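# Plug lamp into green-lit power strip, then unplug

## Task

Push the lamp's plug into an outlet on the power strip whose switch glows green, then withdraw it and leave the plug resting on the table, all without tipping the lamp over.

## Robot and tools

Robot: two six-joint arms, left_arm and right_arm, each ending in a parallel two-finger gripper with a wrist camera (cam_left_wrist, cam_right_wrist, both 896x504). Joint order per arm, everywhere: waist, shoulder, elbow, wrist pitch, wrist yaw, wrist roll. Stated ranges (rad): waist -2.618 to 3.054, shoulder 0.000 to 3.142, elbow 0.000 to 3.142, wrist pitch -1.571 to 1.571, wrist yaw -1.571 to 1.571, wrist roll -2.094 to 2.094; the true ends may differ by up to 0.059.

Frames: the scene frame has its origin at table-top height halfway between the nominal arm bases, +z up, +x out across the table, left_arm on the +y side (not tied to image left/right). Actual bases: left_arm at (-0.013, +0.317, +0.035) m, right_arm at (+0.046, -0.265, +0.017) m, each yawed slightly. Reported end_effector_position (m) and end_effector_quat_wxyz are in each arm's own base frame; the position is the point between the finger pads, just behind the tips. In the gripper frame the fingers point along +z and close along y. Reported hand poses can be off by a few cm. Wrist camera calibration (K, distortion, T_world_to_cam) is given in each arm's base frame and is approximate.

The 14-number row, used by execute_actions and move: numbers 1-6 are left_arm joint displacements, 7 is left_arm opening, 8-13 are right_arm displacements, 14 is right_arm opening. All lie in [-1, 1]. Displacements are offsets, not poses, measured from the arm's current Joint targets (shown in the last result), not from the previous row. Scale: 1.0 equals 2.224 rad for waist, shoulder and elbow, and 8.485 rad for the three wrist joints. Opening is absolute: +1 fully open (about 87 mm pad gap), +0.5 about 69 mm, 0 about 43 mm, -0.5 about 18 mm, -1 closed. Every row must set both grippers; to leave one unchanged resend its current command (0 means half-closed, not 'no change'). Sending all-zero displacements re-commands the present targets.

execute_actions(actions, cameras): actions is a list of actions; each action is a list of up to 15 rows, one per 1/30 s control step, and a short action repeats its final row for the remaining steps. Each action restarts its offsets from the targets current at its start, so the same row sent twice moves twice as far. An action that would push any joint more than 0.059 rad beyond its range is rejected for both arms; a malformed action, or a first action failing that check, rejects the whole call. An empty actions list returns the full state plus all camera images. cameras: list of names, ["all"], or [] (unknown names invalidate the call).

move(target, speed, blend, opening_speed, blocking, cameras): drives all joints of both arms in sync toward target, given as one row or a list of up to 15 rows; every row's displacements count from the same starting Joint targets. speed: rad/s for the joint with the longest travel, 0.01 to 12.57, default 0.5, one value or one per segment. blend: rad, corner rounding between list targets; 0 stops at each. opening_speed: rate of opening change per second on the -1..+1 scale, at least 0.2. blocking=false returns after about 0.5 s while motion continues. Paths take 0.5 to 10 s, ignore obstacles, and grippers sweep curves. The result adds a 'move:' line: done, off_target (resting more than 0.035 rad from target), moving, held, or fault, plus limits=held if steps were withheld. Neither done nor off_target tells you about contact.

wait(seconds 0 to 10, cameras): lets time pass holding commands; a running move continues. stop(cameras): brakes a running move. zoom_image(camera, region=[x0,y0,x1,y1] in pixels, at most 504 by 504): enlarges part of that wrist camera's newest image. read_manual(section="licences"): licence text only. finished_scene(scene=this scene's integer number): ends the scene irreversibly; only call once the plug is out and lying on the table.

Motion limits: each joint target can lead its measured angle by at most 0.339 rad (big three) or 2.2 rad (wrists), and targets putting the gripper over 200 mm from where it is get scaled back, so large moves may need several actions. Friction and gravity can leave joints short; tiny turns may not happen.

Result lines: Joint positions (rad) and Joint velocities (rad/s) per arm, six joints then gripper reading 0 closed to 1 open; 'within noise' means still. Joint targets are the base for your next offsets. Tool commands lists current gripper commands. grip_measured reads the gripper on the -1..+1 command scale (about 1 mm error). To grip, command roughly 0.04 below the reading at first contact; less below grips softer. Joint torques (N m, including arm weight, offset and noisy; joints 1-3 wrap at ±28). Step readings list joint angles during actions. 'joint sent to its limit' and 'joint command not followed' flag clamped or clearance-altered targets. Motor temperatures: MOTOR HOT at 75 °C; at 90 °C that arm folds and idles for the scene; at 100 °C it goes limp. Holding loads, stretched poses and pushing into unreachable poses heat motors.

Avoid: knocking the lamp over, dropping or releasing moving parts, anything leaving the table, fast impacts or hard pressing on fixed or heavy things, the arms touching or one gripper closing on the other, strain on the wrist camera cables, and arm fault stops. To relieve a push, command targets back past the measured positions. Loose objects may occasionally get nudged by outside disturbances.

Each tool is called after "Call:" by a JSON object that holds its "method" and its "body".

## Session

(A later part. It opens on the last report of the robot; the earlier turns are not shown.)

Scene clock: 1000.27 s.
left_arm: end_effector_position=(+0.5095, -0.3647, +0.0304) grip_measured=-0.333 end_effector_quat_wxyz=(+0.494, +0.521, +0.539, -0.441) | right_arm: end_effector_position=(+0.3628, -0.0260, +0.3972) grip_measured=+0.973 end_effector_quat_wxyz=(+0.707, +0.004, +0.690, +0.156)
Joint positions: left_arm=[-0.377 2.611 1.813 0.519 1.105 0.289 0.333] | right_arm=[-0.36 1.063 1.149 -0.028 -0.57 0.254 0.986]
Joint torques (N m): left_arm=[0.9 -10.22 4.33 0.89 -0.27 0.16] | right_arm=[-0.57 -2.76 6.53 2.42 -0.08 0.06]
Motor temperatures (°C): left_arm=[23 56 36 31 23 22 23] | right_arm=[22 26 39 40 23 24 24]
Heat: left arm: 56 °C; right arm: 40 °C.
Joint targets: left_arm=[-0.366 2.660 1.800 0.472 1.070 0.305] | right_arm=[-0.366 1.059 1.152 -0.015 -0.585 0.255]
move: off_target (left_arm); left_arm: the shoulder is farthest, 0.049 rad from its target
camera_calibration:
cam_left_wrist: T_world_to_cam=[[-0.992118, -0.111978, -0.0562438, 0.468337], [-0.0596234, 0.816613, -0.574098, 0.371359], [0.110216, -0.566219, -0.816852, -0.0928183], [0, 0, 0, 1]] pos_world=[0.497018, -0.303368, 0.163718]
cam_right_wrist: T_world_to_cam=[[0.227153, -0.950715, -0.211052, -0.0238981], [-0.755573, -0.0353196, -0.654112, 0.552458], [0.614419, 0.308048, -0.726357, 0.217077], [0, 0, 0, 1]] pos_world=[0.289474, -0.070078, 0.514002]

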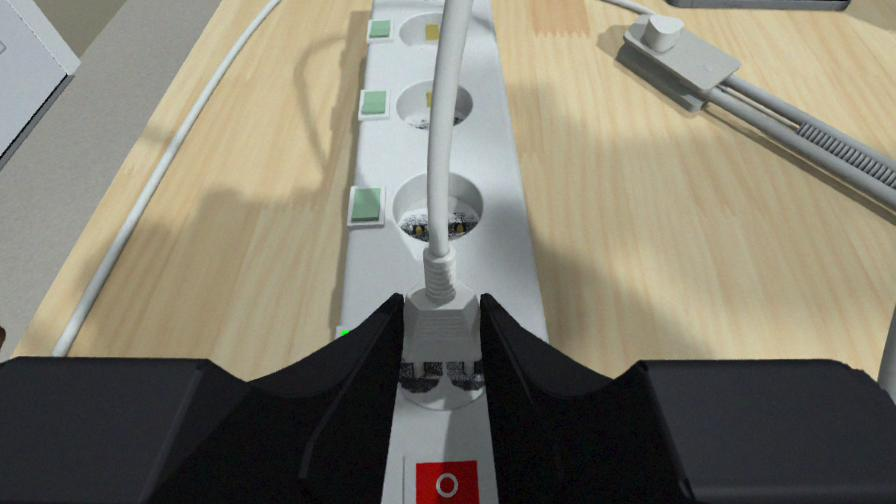

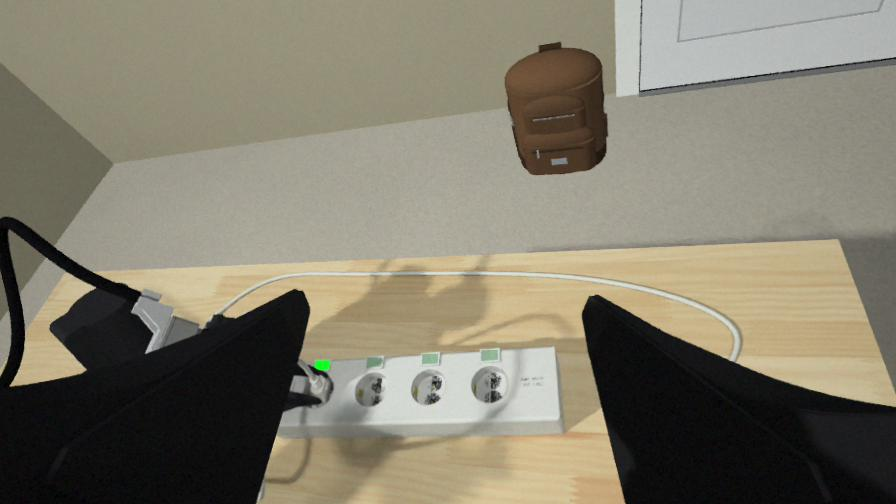

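Call:
{"method": "move", "body": {"target": [[0,-0.018,0,0,0,0,-0.8,0,0,0,0,0,0,1],[0,-0.018,0,0,0,0,0.0,0,0,0,0,0,0,1],[0,-0.045,0.009,-0.0014,0.0024,0,0.0,0,0,0,0,0,0,1]], "speed": 0.1, "opening_speed": 0.6, "cameras": ["all"]}}

Call:
{"method": "zoom_image", "body": {"camera": "cam_left_wrist", "region": [360, 250, 520, 410]}}

Call:
{"method": "zoom_image", "body": {"camera": "cam_right_wrist", "region": [280, 345, 360, 415]}}

Scene clock: 1018.33 s.
left_arm: end_effector_position=(+0.5080, -0.3618, +0.0275) grip_measured=+0.000 end_effector_quat_wxyz=(+0.481, +0.514, +0.554, -0.444) | right_arm: end_effector_position=(+0.3628, -0.0260, +0.3972) grip_measured=+0.973 end_effector_quat_wxyz=(+0.707, +0.004, +0.690, +0.156)
Joint positions: left_arm=[-0.375 2.602 1.812 0.471 1.098 0.289 0.5] | right_arm=[-0.36 1.063 1.149 -0.028 -0.57 0.254 0.986]
Joint torques (N m): left_arm=[0.58 -18.7 5.7 1.23 0.02 0.14] | right_arm=[-0.61 -2.7 6.58 2.42 -0.09 0.07]
Heat: left arm: 53 °C; right arm: 40 °C.
Joint targets: left_arm=[-0.366 2.560 1.820 0.460 1.090 0.305] | right_arm=[-0.366 1.059 1.152 -0.015 -0.585 0.255]
move: off_target (left_arm); target 2's new numbers were sent with left_arm's wrist pitch 0.047 rad from that target; left_arm: the shoulder is farthest, 0.042 rad from its target
camera_calibration:
cam_left_wrist: T_world_to_cam=[[-0.992544, -0.120095, -0.0208293, 0.463348], [-0.0881874, 0.825523, -0.557437, 0.384465], [0.0841403, -0.551443, -0.829958, -0.0744607], [0, 0, 0, 1]] pos_world=[0.500064, -0.3028, 0.162167]
cam_right_wrist: T_world_to_cam=[[0.227153, -0.950715, -0.211052, -0.0238981], [-0.755573, -0.0353196, -0.654112, 0.552458], [0.614419, 0.308048, -0.726357, 0.217077], [0, 0, 0, 1]] pos_world=[0.289474, -0.070078, 0.514002]

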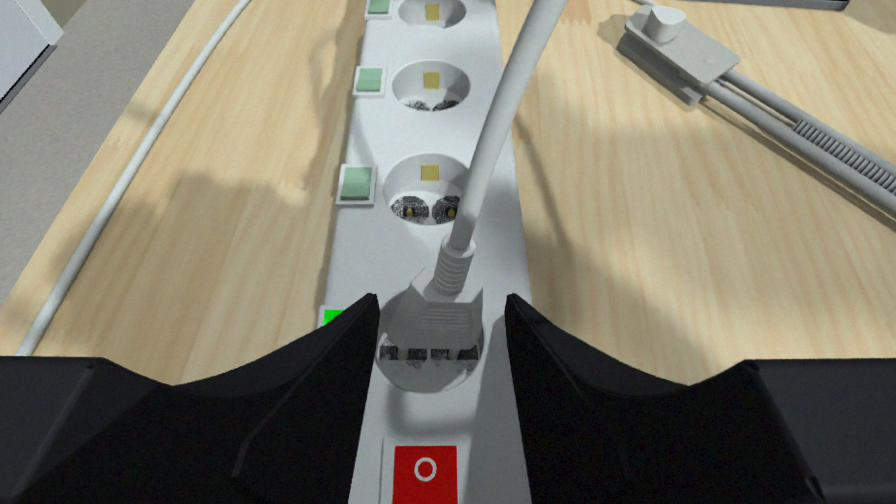

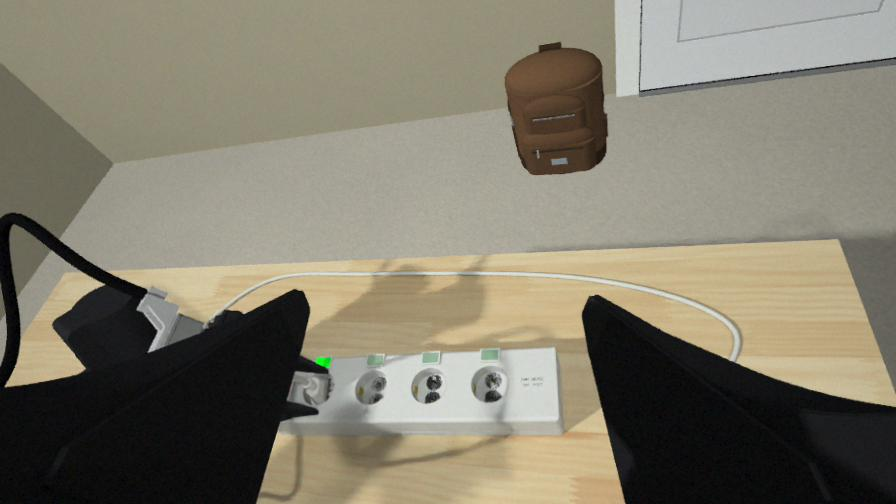

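Scaled by 3.150.

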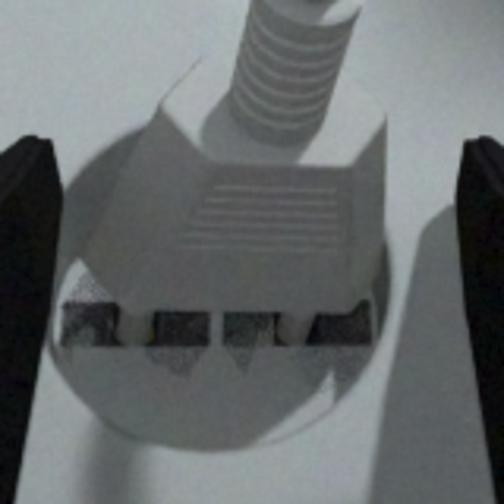

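Scaled by 6.300.

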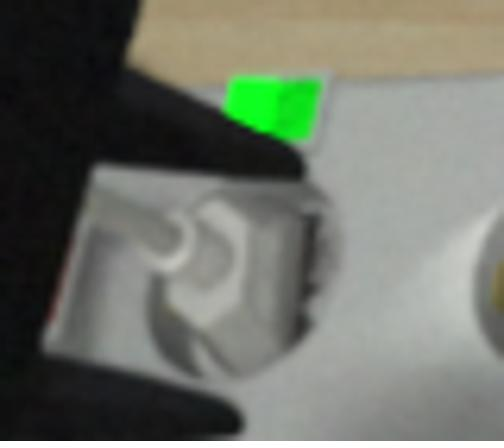

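Call:
{"method": "move", "body": {"target": [[0.0027,-0.0045,0.0157,-0.0071,0,0,0.0,0,0,0,0,0,0,1],[0.0027,-0.0045,0.0157,-0.0071,0,0,-0.8,0,0,0,0,0,0,1]], "speed": 0.1, "opening_speed": 0.6, "cameras": ["cam_left_wrist"]}}

Call:
{"method": "zoom_image", "body": {"camera": "cam_left_wrist", "region": [390, 270, 500, 410]}}

Scene clock: 1046.47 s.
left_arm: end_effector_position=(+0.5097, -0.3569, +0.0276) grip_measured=-0.251 end_effector_quat_wxyz=(+0.466, +0.506, +0.572, -0.447) | right_arm: end_effector_position=(+0.3628, -0.0260, +0.3972) grip_measured=+0.973 end_effector_quat_wxyz=(+0.707, +0.004, +0.690, +0.156)
Joint positions: left_arm=[-0.367 2.597 1.833 0.396 1.095 0.289 0.375] | right_arm=[-0.36 1.063 1.149 -0.028 -0.57 0.254 0.986]
Joint torques (N m): left_arm=[0.5 -19.21 7.09 1.38 0.13 0.23] | right_arm=[-0.65 -2.73 6.65 2.42 -0.11 0.08]
Motor temperatures (°C): left_arm=[23 71 36 30 23 22 23] | right_arm=[22 26 39 40 23 24 24]
Heat: left arm: 71 °C; right arm: 40 °C.
Joint targets: left_arm=[-0.360 2.550 1.855 0.399 1.090 0.305] | right_arm=[-0.366 1.059 1.152 -0.015 -0.585 0.255]
move: off_target (left_arm); target 2's new numbers were sent with left_arm's shoulder 0.048 rad from that target; left_arm: the shoulder is farthest, 0.047 rad from its target
camera_calibration:
cam_left_wrist: T_world_to_cam=[[-0.991132, -0.131239, 0.02081, 0.459875], [-0.121778, 0.834464, -0.537438, 0.400492], [0.0531676, -0.535206, -0.843047, -0.0498772], [0, 0, 0, 1]] pos_world=[0.50722, -0.300537, 0.163621]
Images, in order (width x height): cam_left_wrist 896x504.

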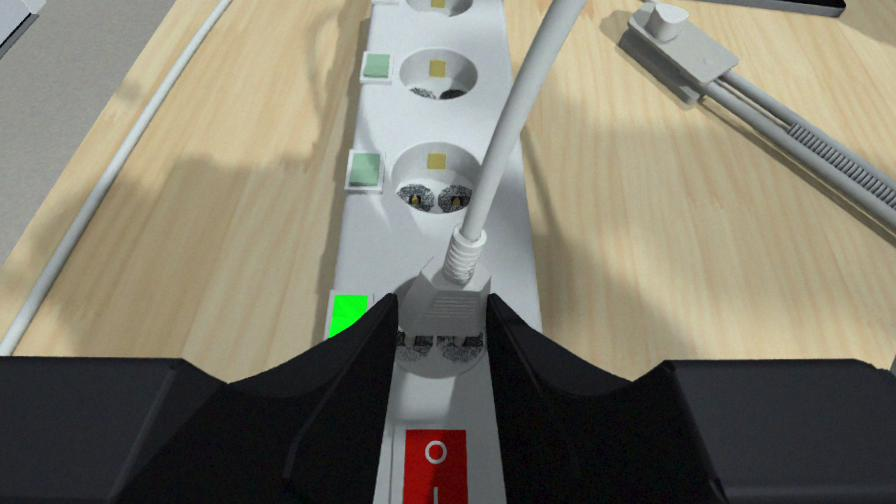

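Scaled by 3.600.

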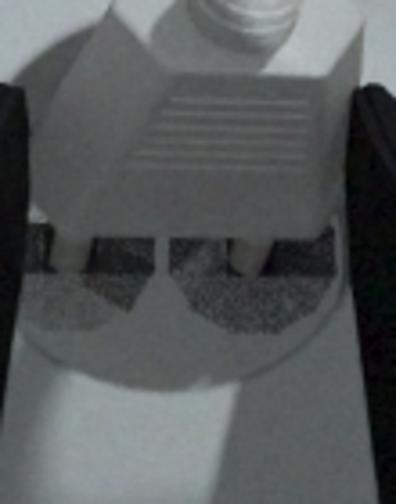

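Call:
{"method": "move", "body": {"target": [[0,0,0,0,0,0,0.0,0,0,0,0,0,0,1],[-0.0094,-0.027,0.0022,-0.0046,-0.0012,0,0.0,0,0,0,0,0,0,1],[-0.0094,0.0148,-0.018,0.0074,-0.0012,0,0.0,0,0,0,0,0,0,1]], "speed": 0.12, "opening_speed": 0.8, "cameras": ["cam_left_wrist"]}}

Call:
{"method": "zoom_image", "body": {"camera": "cam_left_wrist", "region": [360, 250, 520, 410]}}

Scene clock: 1066.77 s.
left_arm: end_effector_position=(+0.5105, -0.3605, +0.0397) grip_measured=+0.000 end_effector_quat_wxyz=(+0.481, +0.511, +0.559, -0.441) | right_arm: end_effector_position=(+0.3628, -0.0260, +0.3972) grip_measured=+0.973 end_effector_quat_wxyz=(+0.707, +0.004, +0.690, +0.156)
Joint positions: left_arm=[-0.373 2.575 1.819 0.43 1.088 0.289 0.5] | right_arm=[-0.36 1.063 1.149 -0.028 -0.57 0.254 0.986]
Joint torques (N m): left_arm=[-0.79 -14.26 5.07 1.58 0.05 0.19] | right_arm=[-0.61 -2.74 6.57 2.41 -0.1 0.06]
Motor temperatures (°C): left_arm=[23 76 38 31 23 22 23] | right_arm=[22 26 39 40 23 24 24]
Heat: left arm: 76 °C; right arm: 40 °C. Fold the left arm in close to its base, or ease its load, before you think long.
Joint targets: left_arm=[-0.381 2.583 1.815 0.462 1.080 0.305] | right_arm=[-0.366 1.059 1.152 -0.015 -0.585 0.255]
MOTOR HOT: the shoulder of the left arm reports 76 °C; the controller's stop level is 90 °C. To cool a motor, set the load down, stop pushing, or move to a pose that needs little force.
move: done
camera_calibration:
cam_left_wrist: T_world_to_cam=[[-0.991164, -0.131537, -0.0170871, 0.461243], [-0.100272, 0.827363, -0.552644, 0.397044], [0.0868306, -0.546048, -0.833242, -0.0631642], [0, 0, 0, 1]] pos_world=[0.502464, -0.302319, 0.174674]
Images, in order (width x height): cam_left_wrist 896x504.

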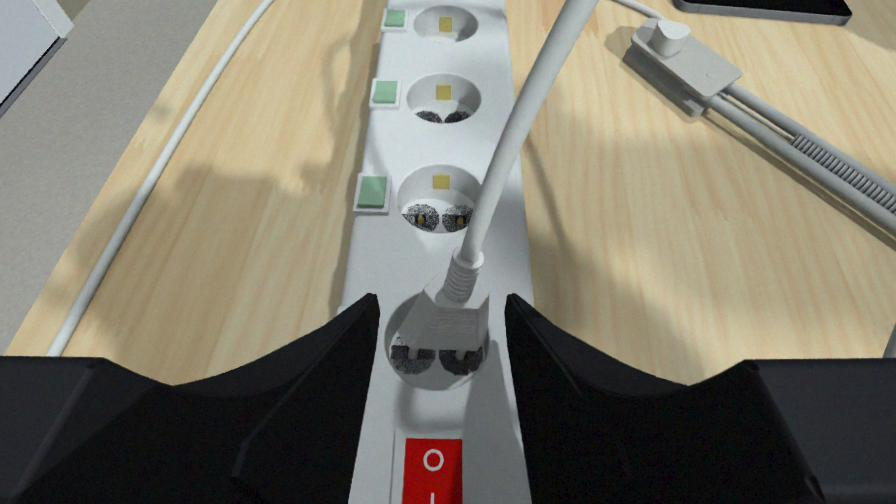

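Scaled by 3.150.

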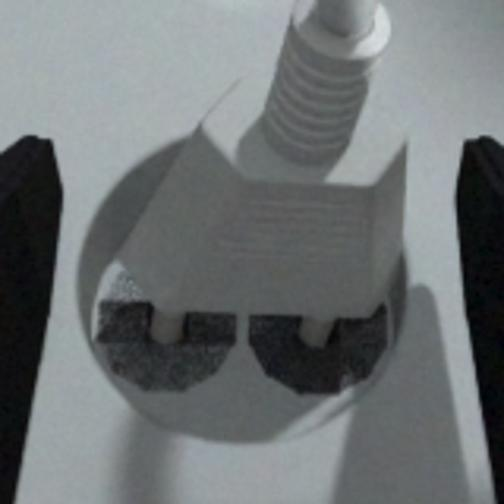

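Call:
{"method": "move", "body": {"target": [[0,-0.0418,0.0157,-0.0108,0,0,0.0,0,0,0,0,0,0,1],[0,-0.0072,0.005,-0.0026,0,0,0.0,0,0,0,0,0,0,1],[0,-0.0072,0.005,-0.0026,0,0,-0.8,0,0,0,0,0,0,1]], "speed": 0.15, "opening_speed": 0.8, "cameras": ["cam_left_wrist"]}}

Call:
{"method": "zoom_image", "body": {"camera": "cam_left_wrist", "region": [360, 250, 520, 410]}}

Scene clock: 1087.13 s.
left_arm: end_effector_position=(+0.5121, -0.3611, +0.0508) grip_measured=-0.799 end_effector_quat_wxyz=(+0.486, +0.513, +0.555, -0.439) | right_arm: end_effector_position=(+0.3628, -0.0260, +0.3972) grip_measured=+0.973 end_effector_quat_wxyz=(+0.707, +0.004, +0.690, +0.156)
Joint positions: left_arm=[-0.373 2.558 1.826 0.42 1.087 0.289 0.1] | right_arm=[-0.36 1.063 1.149 -0.028 -0.57 0.254 0.986]
Joint torques (N m): left_arm=[-0.39 -13.98 5.39 1.52 -0.01 0.22] | right_arm=[-0.55 -2.7 6.57 2.43 -0.09 0.05]
Motor temperatures (°C): left_arm=[23 70 37 32 23 22 22] | right_arm=[22 26 39 40 23 24 24]
Heat: left arm: 70 °C; right arm: 40 °C.
Joint targets: left_arm=[-0.381 2.567 1.826 0.440 1.080 0.305] | right_arm=[-0.366 1.059 1.152 -0.015 -0.585 0.255]
MOTOR HOT: cleared for the motors of the left arm.
move: done
camera_calibration:
cam_left_wrist: T_world_to_cam=[[-0.99082, -0.132015, -0.0291334, 0.463225], [-0.0934604, 0.824588, -0.55796, 0.399656], [0.097682, -0.550115, -0.829356, -0.0616489], [0, 0, 0, 1]] pos_world=[0.502346, -0.302313, 0.185358]
Images, in order (width x height): cam_left_wrist 896x504.

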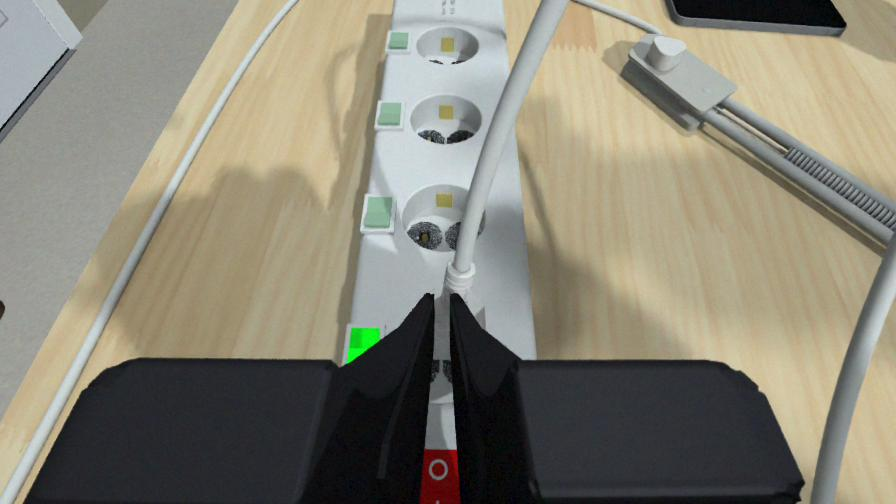

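Scaled by 3.150.

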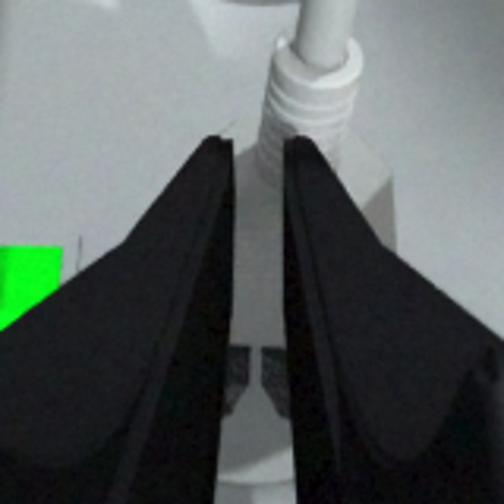

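Call:
{"method": "move", "body": {"target": [[0,0,0,0,0,0,-0.1,0,0,0,0,0,0,1],[-0.0085,0,0,0,-0.0024,0,-0.1,0,0,0,0,0,0,1],[-0.0085,0,0,0,-0.0024,0,-1,0,0,0,0,0,0,1]], "speed": 0.15, "opening_speed": 1, "cameras": ["all"]}}

Call:
{"method": "zoom_image", "body": {"camera": "cam_left_wrist", "region": [360, 250, 520, 410]}}

Call:
{"method": "zoom_image", "body": {"camera": "cam_right_wrist", "region": [280, 345, 360, 415]}}

Scene clock: 1099.13 s.
left_arm: end_effector_position=(+0.5085, -0.3716, +0.0500) grip_measured=-0.714 end_effector_quat_wxyz=(+0.486, +0.515, +0.556, -0.435) | right_arm: end_effector_position=(+0.3628, -0.0260, +0.3972) grip_measured=+0.973 end_effector_quat_wxyz=(+0.707, +0.004, +0.690, +0.156)
Joint positions: left_arm=[-0.395 2.558 1.826 0.422 1.062 0.289 0.143] | right_arm=[-0.36 1.063 1.149 -0.028 -0.57 0.254 0.986]
Joint torques (N m): left_arm=[-0.25 -14.01 5.38 1.5 0.06 0.18] | right_arm=[-0.64 -2.71 6.58 2.42 -0.11 0.07]
Motor temperatures (°C): left_arm=[23 69 37 32 23 22 22] | right_arm=[22 26 39 40 23 24 24]
Heat: left arm: 69 °C; right arm: 40 °C.
Joint targets: left_arm=[-0.400 2.567 1.826 0.440 1.060 0.305] | right_arm=[-0.366 1.059 1.152 -0.015 -0.585 0.255]
move: done
camera_calibration:
cam_left_wrist: T_world_to_cam=[[-0.99034, -0.134082, -0.0353304, 0.457512], [-0.0923455, 0.827858, -0.553284, 0.407942], [0.103434, -0.544677, -0.832243, -0.0683892], [0, 0, 0, 1]] pos_world=[0.497838, -0.313624, 0.184956]
cam_right_wrist: T_world_to_cam=[[0.227153, -0.950715, -0.211052, -0.0238981], [-0.755573, -0.0353196, -0.654112, 0.552458], [0.614419, 0.308048, -0.726357, 0.217077], [0, 0, 0, 1]] pos_world=[0.289474, -0.070078, 0.514002]

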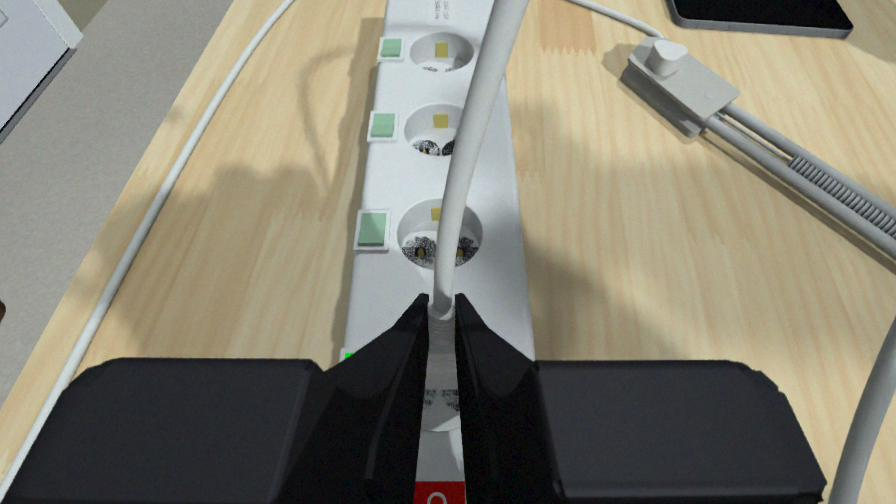

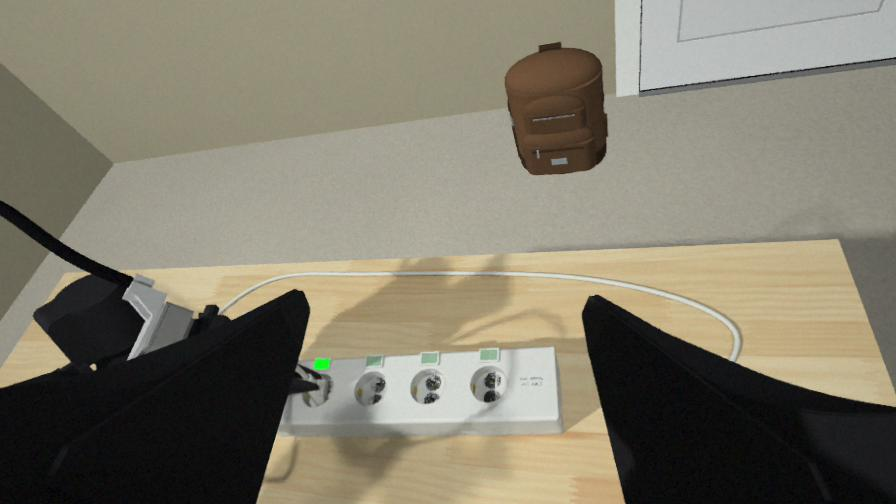

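Scaled by 3.150.

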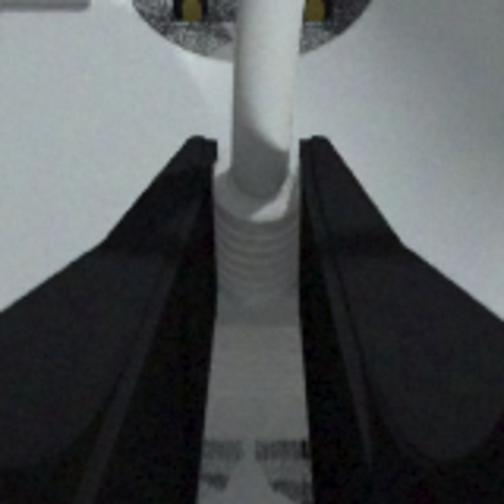

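Scaled by 6.300.

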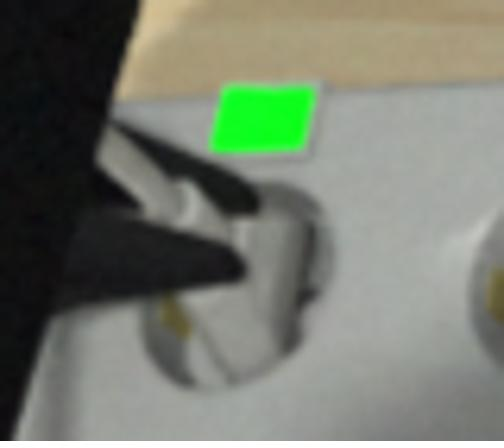

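Call:
{"method": "move", "body": {"target": [[0.0108,0,0,0,0.0013,0,-1,0,0,0,0,0,0,1],[0.0108,0.0306,-0.0063,0.0065,0.0013,0,-1,0,0,0,0,0,0,1]], "speed": 0.06, "cameras": ["all"]}}

Call:
{"method": "zoom_image", "body": {"camera": "cam_left_wrist", "region": [360, 250, 520, 410]}}

Call:
{"method": "zoom_image", "body": {"camera": "cam_right_wrist", "region": [280, 345, 360, 415]}}

Scene clock: 1109.83 s.
left_arm: end_effector_position=(+0.5103, -0.3703, +0.0466) grip_measured=-0.714 end_effector_quat_wxyz=(+0.503, +0.526, +0.527, -0.438) | right_arm: end_effector_position=(+0.3628, -0.0260, +0.3972) grip_measured=+0.973 end_effector_quat_wxyz=(+0.707, +0.004, +0.690, +0.156)
Joint positions: left_arm=[-0.385 2.591 1.826 0.518 1.104 0.289 0.143] | right_arm=[-0.36 1.063 1.149 -0.028 -0.57 0.254 0.986]
Joint torques (N m): left_arm=[0.73 -10.66 4.36 1.13 -0.33 0.2] | right_arm=[-0.59 -2.71 6.6 2.43 -0.08 0.07]
Motor temperatures (°C): left_arm=[23 67 37 32 23 22 23] | right_arm=[22 26 39 40 23 24 24]
Heat: left arm: 67 °C; right arm: 40 °C.
Joint targets: left_arm=[-0.376 2.635 1.812 0.495 1.071 0.306] | right_arm=[-0.366 1.059 1.152 -0.015 -0.585 0.255]
move: off_target (left_arm); left_arm: the shoulder is farthest, 0.044 rad from its target
camera_calibration:
cam_left_wrist: T_world_to_cam=[[-0.99094, -0.105249, -0.083428, 0.472663], [-0.0367966, 0.810181, -0.585024, 0.371736], [0.129165, -0.576654, -0.806714, -0.0969703], [0, 0, 0, 1]] pos_world=[0.494584, -0.307344, 0.17868]
cam_right_wrist: T_world_to_cam=[[0.227153, -0.950715, -0.211052, -0.0238981], [-0.755573, -0.0353196, -0.654112, 0.552458], [0.614419, 0.308048, -0.726357, 0.217077], [0, 0, 0, 1]] pos_world=[0.289474, -0.070078, 0.514002]

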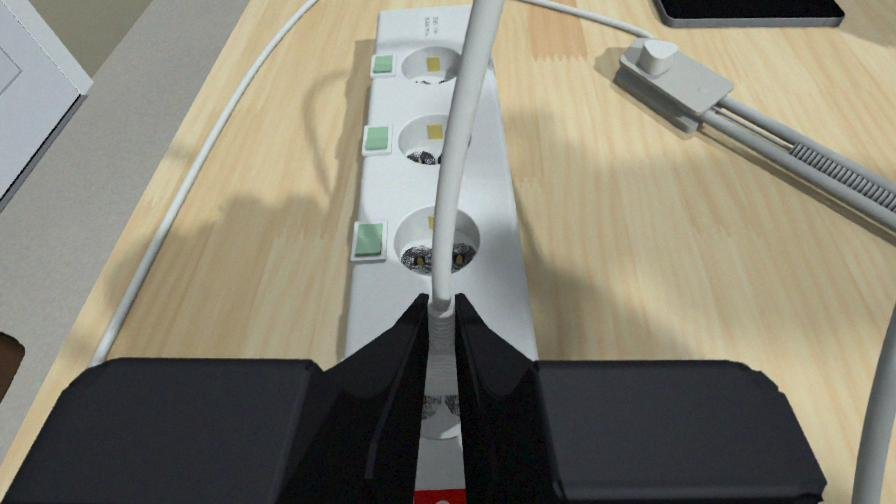

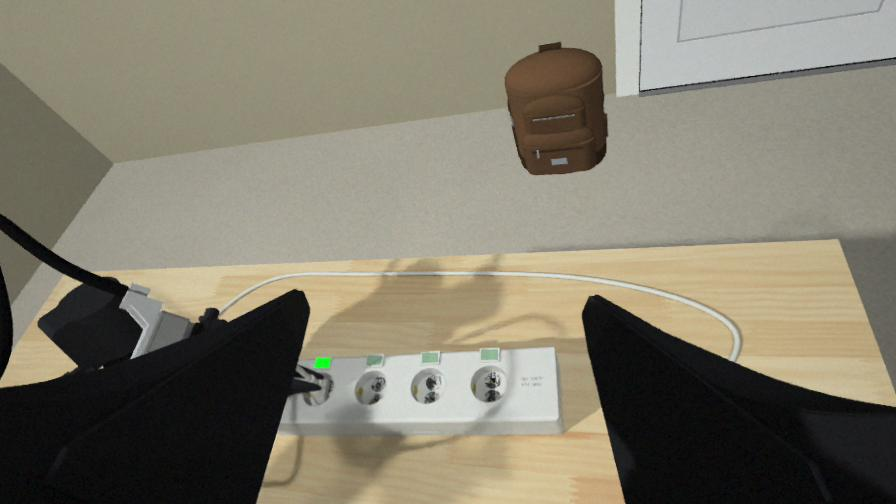

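Scaled by 3.150.

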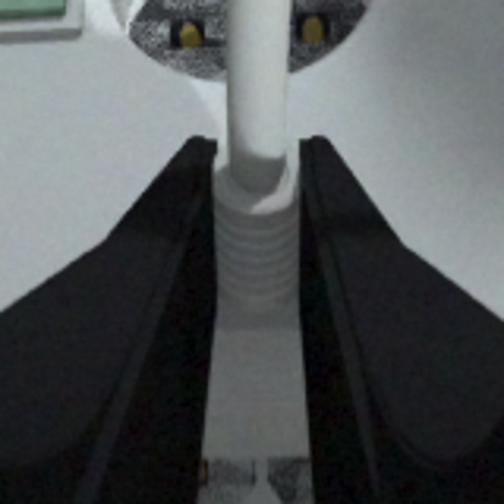

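Scaled by 6.300.

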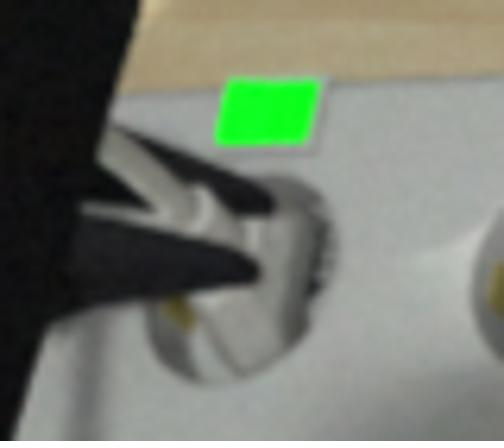

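Call:
{"method": "move", "body": {"target": [[0,-0.008,0,0,0,0,-0.1,0,0,0,0,0,0,1],[0,-0.008,0,0,0,0,-0.8,0,0,0,0,0,0,1]], "opening_speed": 0.8, "speed": 0.1, "cameras": ["all"]}}

Call:
{"method": "zoom_image", "body": {"camera": "cam_left_wrist", "region": [360, 250, 520, 410]}}

Call:
{"method": "zoom_image", "body": {"camera": "cam_right_wrist", "region": [280, 345, 360, 415]}}

Scene clock: 1124.83 s.
left_arm: end_effector_position=(+0.5124, -0.3697, +0.0463) grip_measured=-0.715 end_effector_quat_wxyz=(+0.505, +0.524, +0.530, -0.435) | right_arm: end_effector_position=(+0.3628, -0.0260, +0.3972) grip_measured=+0.973 end_effector_quat_wxyz=(+0.707, +0.004, +0.690, +0.156)
Joint positions: left_arm=[-0.384 2.591 1.826 0.519 1.094 0.289 0.142] | right_arm=[-0.36 1.063 1.149 -0.028 -0.57 0.254 0.986]
Joint velocities: left_arm=[0.002 0.012 0.002 -0.066 -0.154 0.007 -0.009] | right_arm=[within noise]
Joint torques (N m): left_arm=[0.76 -12.53 4.14 1.16 -0.22 0.15] | right_arm=[-0.61 -2.82 6.61 2.41 -0.1 0.06]
Motor temperatures (°C): left_arm=[23 63 37 31 23 22 23] | right_arm=[22 26 39 40 23 24 24]
Heat: left arm: 63 °C; right arm: 40 °C.
Joint targets: left_arm=[-0.375 2.617 1.812 0.495 1.071 0.306] | right_arm=[-0.366 1.059 1.152 -0.015 -0.585 0.255]
move: done
camera_calibration:
cam_left_wrist: T_world_to_cam=[[-0.989662, -0.115379, -0.0851868, 0.470337], [-0.0443108, 0.810894, -0.583513, 0.375159], [0.136403, -0.573706, -0.807623, -0.0995478], [0, 0, 0, 1]] pos_world=[0.495677, -0.307059, 0.17858]
cam_right_wrist: T_world_to_cam=[[0.227153, -0.950715, -0.211052, -0.0238981], [-0.755573, -0.0353196, -0.654112, 0.552458], [0.614419, 0.308048, -0.726357, 0.217077], [0, 0, 0, 1]] pos_world=[0.289474, -0.070078, 0.514002]

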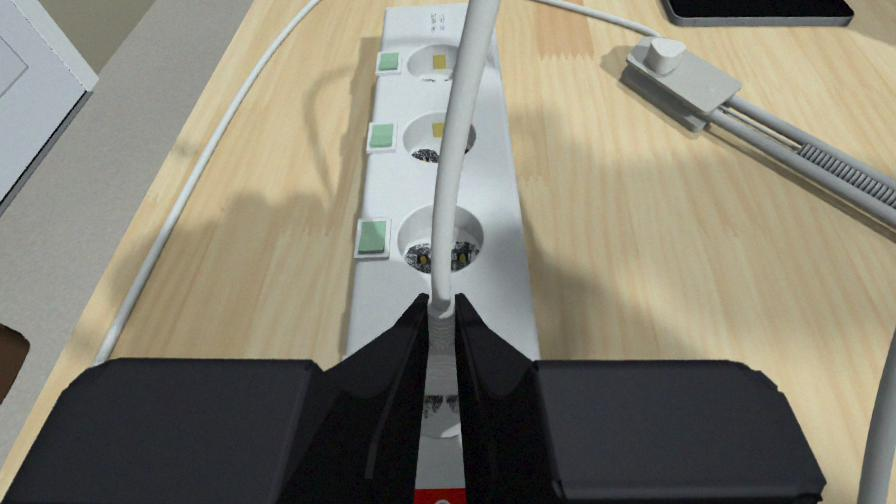

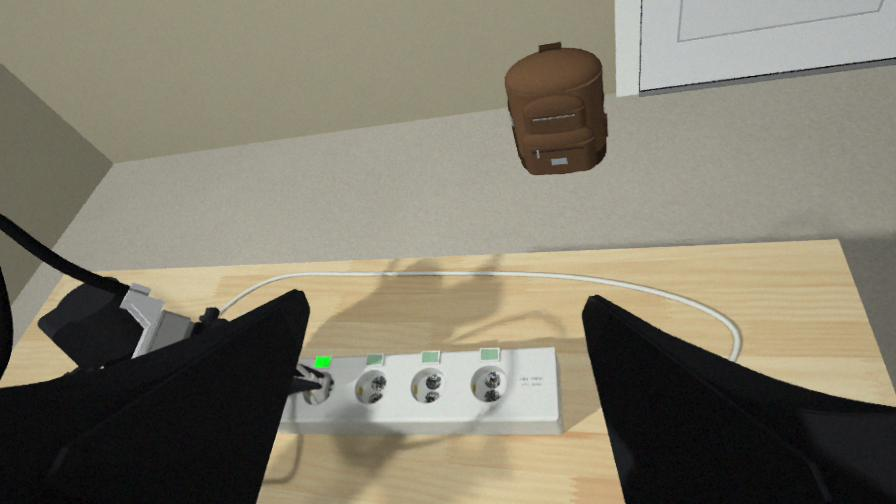

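Scaled by 3.150.

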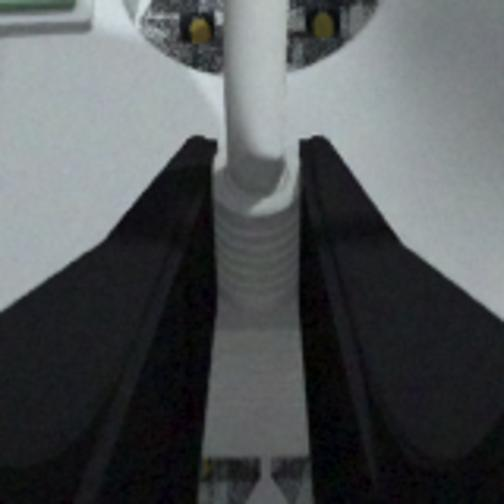

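Scaled by 6.300.

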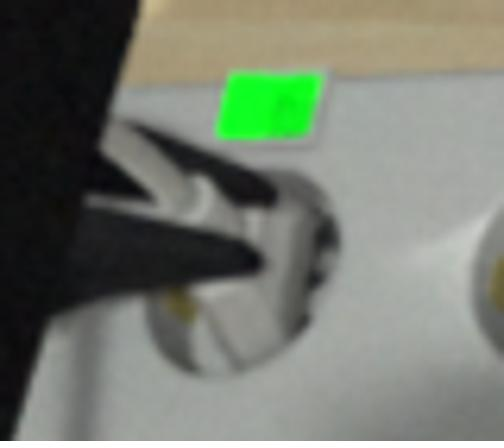

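Call:
{"method": "move", "body": {"target": [[0,0.015,0,0.001,0,0,-0.9,0,0,0,0,0,0,1],[0,0.015,0,0.001,0.0055,0,-0.9,0,0,0,0,0,0,1],[0.006,0.015,0,0.001,0.0055,0,-0.9,0,0,0,0,0,0,1],[-0.008,0.015,0,0.001,0.0055,0,-0.9,0,0,0,0,0,0,1]], "speed": 0.04, "cameras": ["all"]}}

Call:
{"method": "zoom_image", "body": {"camera": "cam_left_wrist", "region": [360, 250, 520, 410]}}

Call:
{"method": "zoom_image", "body": {"camera": "cam_right_wrist", "region": [280, 345, 360, 415]}}

Scene clock: 1138.60 s.
left_arm: end_effector_position=(+0.5075, -0.3719, +0.0454) grip_measured=-0.715 end_effector_quat_wxyz=(+0.506, +0.534, +0.512, -0.444) | right_arm: end_effector_position=(+0.3628, -0.0260, +0.3972) grip_measured=+0.973 end_effector_quat_wxyz=(+0.707, +0.004, +0.690, +0.156)
Joint positions: left_arm=[-0.386 2.604 1.826 0.555 1.131 0.289 0.142] | right_arm=[-0.36 1.063 1.149 -0.028 -0.57 0.254 0.986]
Joint torques (N m): left_arm=[-0.46 -10.54 4.33 0.82 -0.09 0.2] | right_arm=[-0.62 -2.71 6.6 2.43 -0.1 0.06]
Motor temperatures (°C): left_arm=[23 60 37 30 23 22 23] | right_arm=[22 26 39 40 23 24 24]
Heat: left arm: 60 °C; right arm: 40 °C.
Joint targets: left_arm=[-0.394 2.650 1.812 0.504 1.117 0.306] | right_arm=[-0.366 1.059 1.152 -0.015 -0.585 0.255]
move: off_target (left_arm); left_arm: the wrist pitch is farthest, 0.052 rad from its target
camera_calibration:
cam_left_wrist: T_world_to_cam=[[-0.99151, -0.0805628, -0.10207, 0.479806], [-0.00364914, 0.801883, -0.59747, 0.352868], [0.129982, -0.592025, -0.795369, -0.105049], [0, 0, 0, 1]] pos_world=[0.490674, -0.306496, 0.176249]
cam_right_wrist: T_world_to_cam=[[0.227153, -0.950715, -0.211052, -0.0238981], [-0.755573, -0.0353196, -0.654112, 0.552458], [0.614419, 0.308048, -0.726357, 0.217077], [0, 0, 0, 1]] pos_world=[0.289474, -0.070078, 0.514002]

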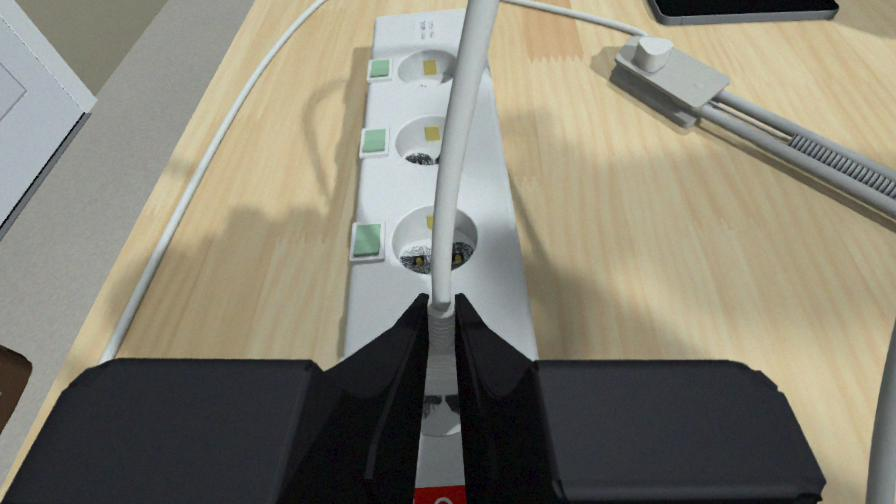

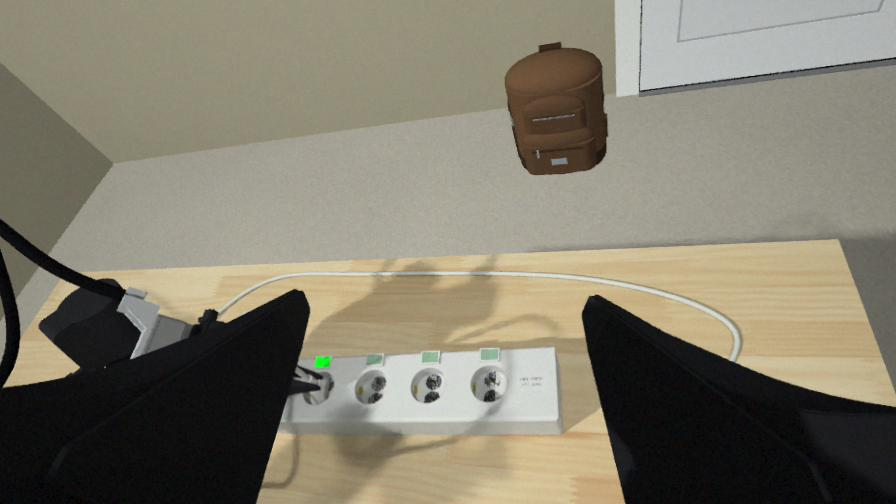

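Scaled by 3.150.

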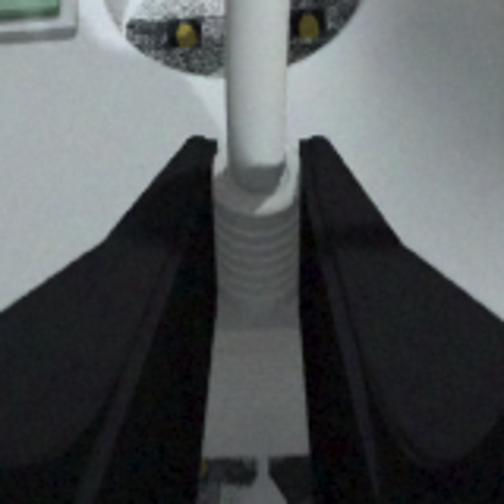

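Scaled by 6.300.

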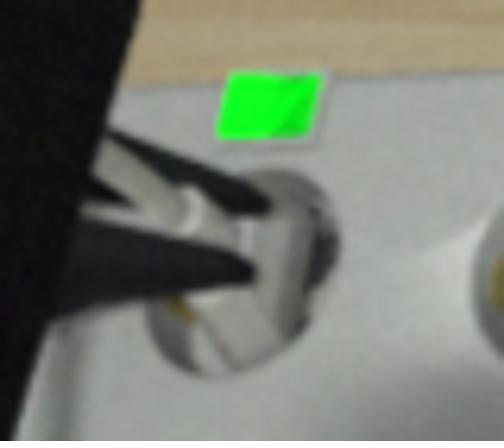

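Call:
{"method": "move", "body": {"target": [[0,-0.015,0,0,0,0,0,0,0,0,0,0,0,1],[0.009,-0.0674,0.0216,-0.0193,-0.0072,0.0039,0,0,0,0,0,0,0,1],[0.009,-0.0355,0.0036,-0.0113,-0.0072,0.0039,0,0,0,0,0,0,0,1],[0.009,-0.0355,0.0036,-0.0113,-0.0072,0.0039,-0.8,0,0,0,0,0,0,1]], "opening_speed": 0.8, "speed": 0.12, "cameras": ["cam_left_wrist"]}}

Call:
{"method": "zoom_image", "body": {"camera": "cam_left_wrist", "region": [390, 270, 500, 410]}}

Scene clock: 1177.20 s.
left_arm: end_effector_position=(+0.5103, -0.3625, +0.0412) grip_measured=-0.404 end_effector_quat_wxyz=(+0.477, +0.513, +0.568, -0.433) | right_arm: end_effector_position=(+0.3628, -0.0260, +0.3972) grip_measured=+0.973 end_effector_quat_wxyz=(+0.707, +0.004, +0.690, +0.156)
Joint positions: left_arm=[-0.38 2.561 1.826 0.377 1.064 0.314 0.298] | right_arm=[-0.36 1.063 1.149 -0.028 -0.57 0.254 0.986]
Joint torques (N m): left_arm=[0.65 -13.75 4.72 1.58 0.01 0.26] | right_arm=[-0.62 -2.73 6.52 2.43 -0.1 0.07]
Motor temperatures (°C): left_arm=[23 56 36 30 23 22 23] | right_arm=[22 26 39 40 23 24 24]
Heat: left arm: 56 °C; right arm: 40 °C.
Joint targets: left_arm=[-0.374 2.571 1.820 0.408 1.056 0.339] | right_arm=[-0.366 1.059 1.152 -0.015 -0.585 0.255]
move: done
camera_calibration:
cam_left_wrist: T_world_to_cam=[[-0.989707, -0.142144, -0.0165704, 0.456247], [-0.111436, 0.838139, -0.533952, 0.408341], [0.0897863, -0.526609, -0.845353, -0.0569068], [0, 0, 0, 1]] pos_world=[0.502164, -0.307361, 0.177488]
Images, in order (width x height): cam_left_wrist 896x504.

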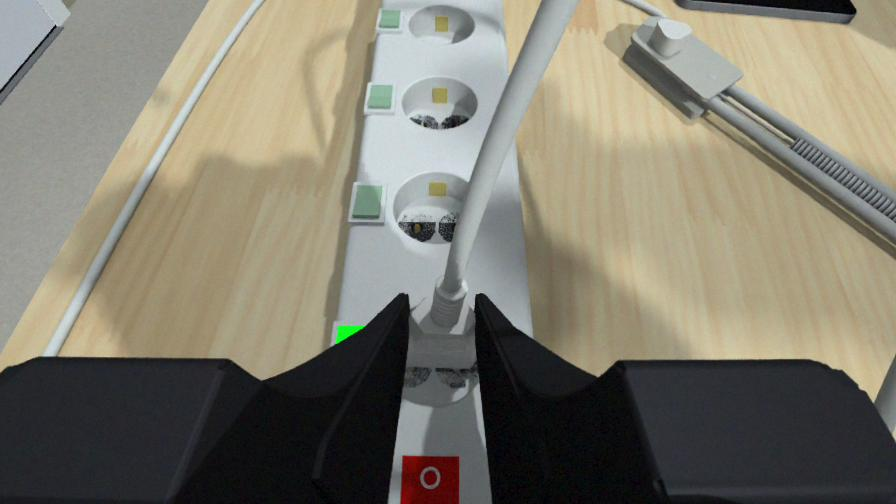

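Scaled by 3.600.

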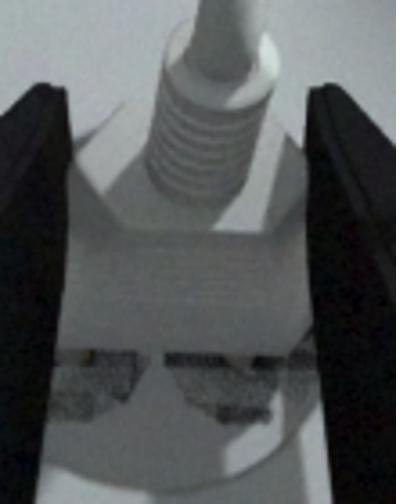

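Call:
{"method": "move", "body": {"target": [0.0018,0.004,0.0189,-0.0059,0,0,-0.8,0,0,0,0,0,0,1], "speed": 0.1, "cameras": ["cam_left_wrist"]}}

Call:
{"method": "zoom_image", "body": {"camera": "cam_left_wrist", "region": [390, 270, 500, 410]}}

Scene clock: 1197.57 s.
left_arm: end_effector_position=(+0.5105, -0.3625, +0.0409) grip_measured=-0.403 end_effector_quat_wxyz=(+0.472, +0.511, +0.572, -0.434) | right_arm: end_effector_position=(+0.3628, -0.0260, +0.3972) grip_measured=+0.973 end_effector_quat_wxyz=(+0.707, +0.004, +0.690, +0.156)
Joint positions: left_arm=[-0.38 2.564 1.837 0.356 1.064 0.315 0.298] | right_arm=[-0.36 1.063 1.149 -0.028 -0.57 0.254 0.986]
Joint torques (N m): left_arm=[0.77 -12.97 7.41 1.33 0.06 0.23] | right_arm=[-0.61 -2.73 6.58 2.42 -0.09 0.06]
Motor temperatures (°C): left_arm=[23 55 36 32 23 22 23] | right_arm=[22 26 39 40 23 24 24]
Heat: left arm: 55 °C; right arm: 40 °C.
Joint targets: left_arm=[-0.370 2.580 1.862 0.358 1.056 0.339] | right_arm=[-0.366 1.059 1.152 -0.015 -0.585 0.255]
move: done
camera_calibration:
cam_left_wrist: T_world_to_cam=[[-0.989844, -0.142013, -0.00640787, 0.45605], [-0.117175, 0.840584, -0.528855, 0.41186], [0.0804909, -0.522733, -0.848688, -0.0509435], [0, 0, 0, 1]] pos_world=[0.503779, -0.308068, 0.177501]
Images, in order (width x height): cam_left_wrist 896x504.

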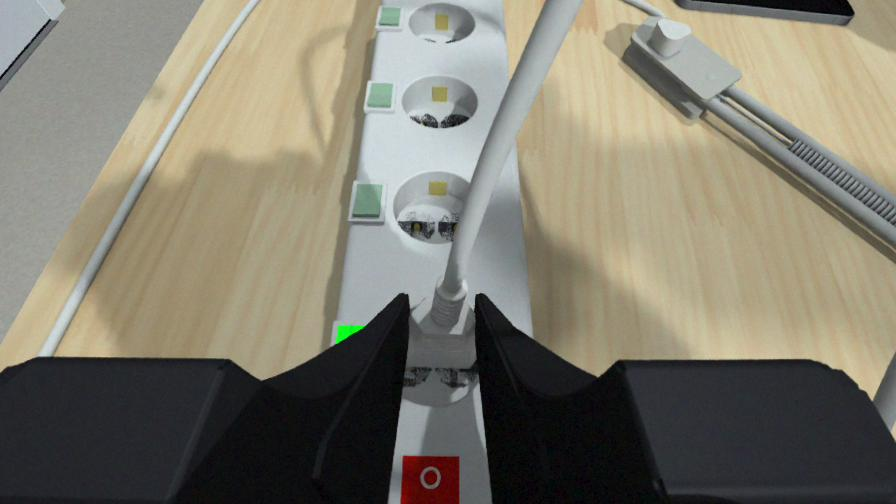

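Scaled by 3.600.

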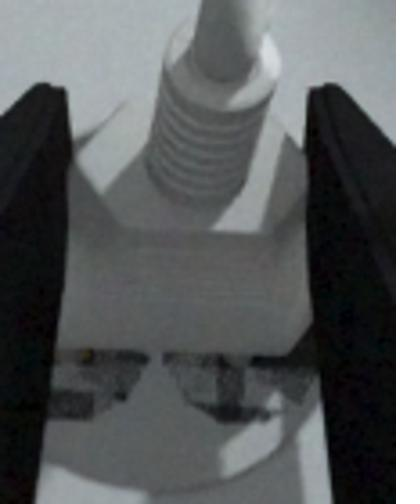

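Call:
{"method": "move", "body": {"target": [[0,-0.006,0.004,0,0,0,-0.8,0,0,0,0,0,0,1],[0,-0.006,0.004,0,-0.0027,0,-0.8,0,0,0,0,0,0,1]], "speed": 0.1, "cameras": ["cam_left_wrist"]}}

Call:
{"method": "zoom_image", "body": {"camera": "cam_left_wrist", "region": [390, 270, 500, 410]}}

Scene clock: 1205.37 s.
left_arm: end_effector_position=(+0.5117, -0.3624, +0.0412) grip_measured=-0.403 end_effector_quat_wxyz=(+0.472, +0.510, +0.574, -0.433) | right_arm: end_effector_position=(+0.3628, -0.0260, +0.3972) grip_measured=+0.973 end_effector_quat_wxyz=(+0.707, +0.004, +0.690, +0.156)
Joint positions: left_arm=[-0.38 2.564 1.843 0.345 1.058 0.316 0.298] | right_arm=[-0.36 1.063 1.149 -0.028 -0.57 0.254 0.986]
Joint torques (N m): left_arm=[1.01 -14.57 7.62 1.49 -0.12 0.24] | right_arm=[-0.58 -2.73 6.58 2.42 -0.1 0.06]
Motor temperatures (°C): left_arm=[23 57 37 31 23 22 23] | right_arm=[22 26 39 40 23 24 24]
Heat: left arm: 57 °C; right arm: 40 °C.
Joint targets: left_arm=[-0.370 2.567 1.871 0.358 1.034 0.338] | right_arm=[-0.366 1.059 1.152 -0.015 -0.585 0.255]
move: done
camera_calibration:
cam_left_wrist: T_world_to_cam=[[-0.989074, -0.147343, -0.00473682, 0.454952], [-0.122927, 0.842059, -0.525191, 0.415332], [0.081372, -0.51887, -0.850971, -0.0496825], [0, 0, 0, 1]] pos_world=[0.50508, -0.308479, 0.178005]
Images, in order (width x height): cam_left_wrist 896x504.

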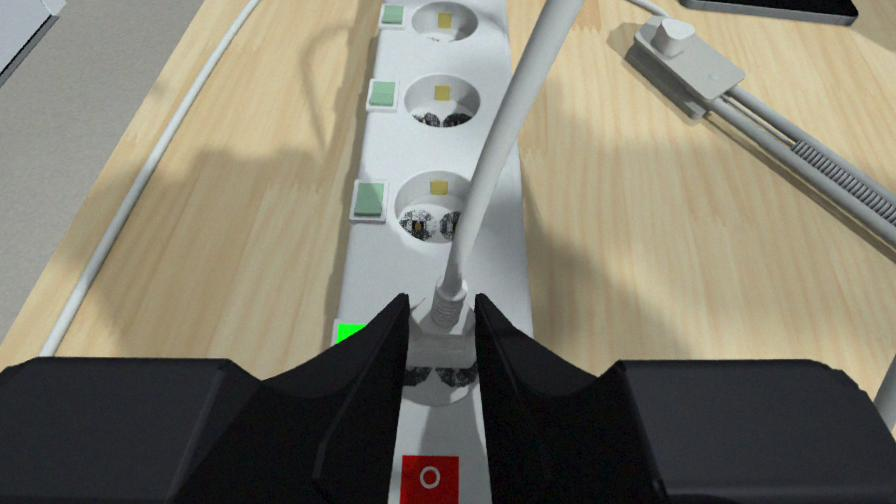

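Scaled by 3.600.

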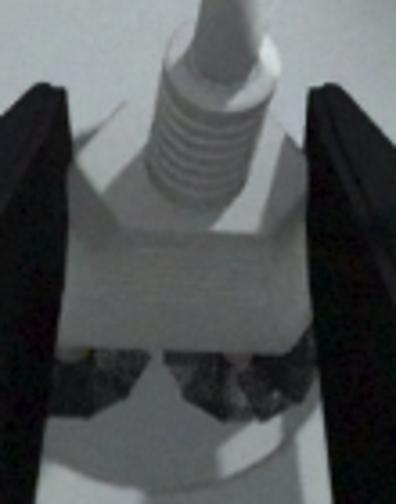

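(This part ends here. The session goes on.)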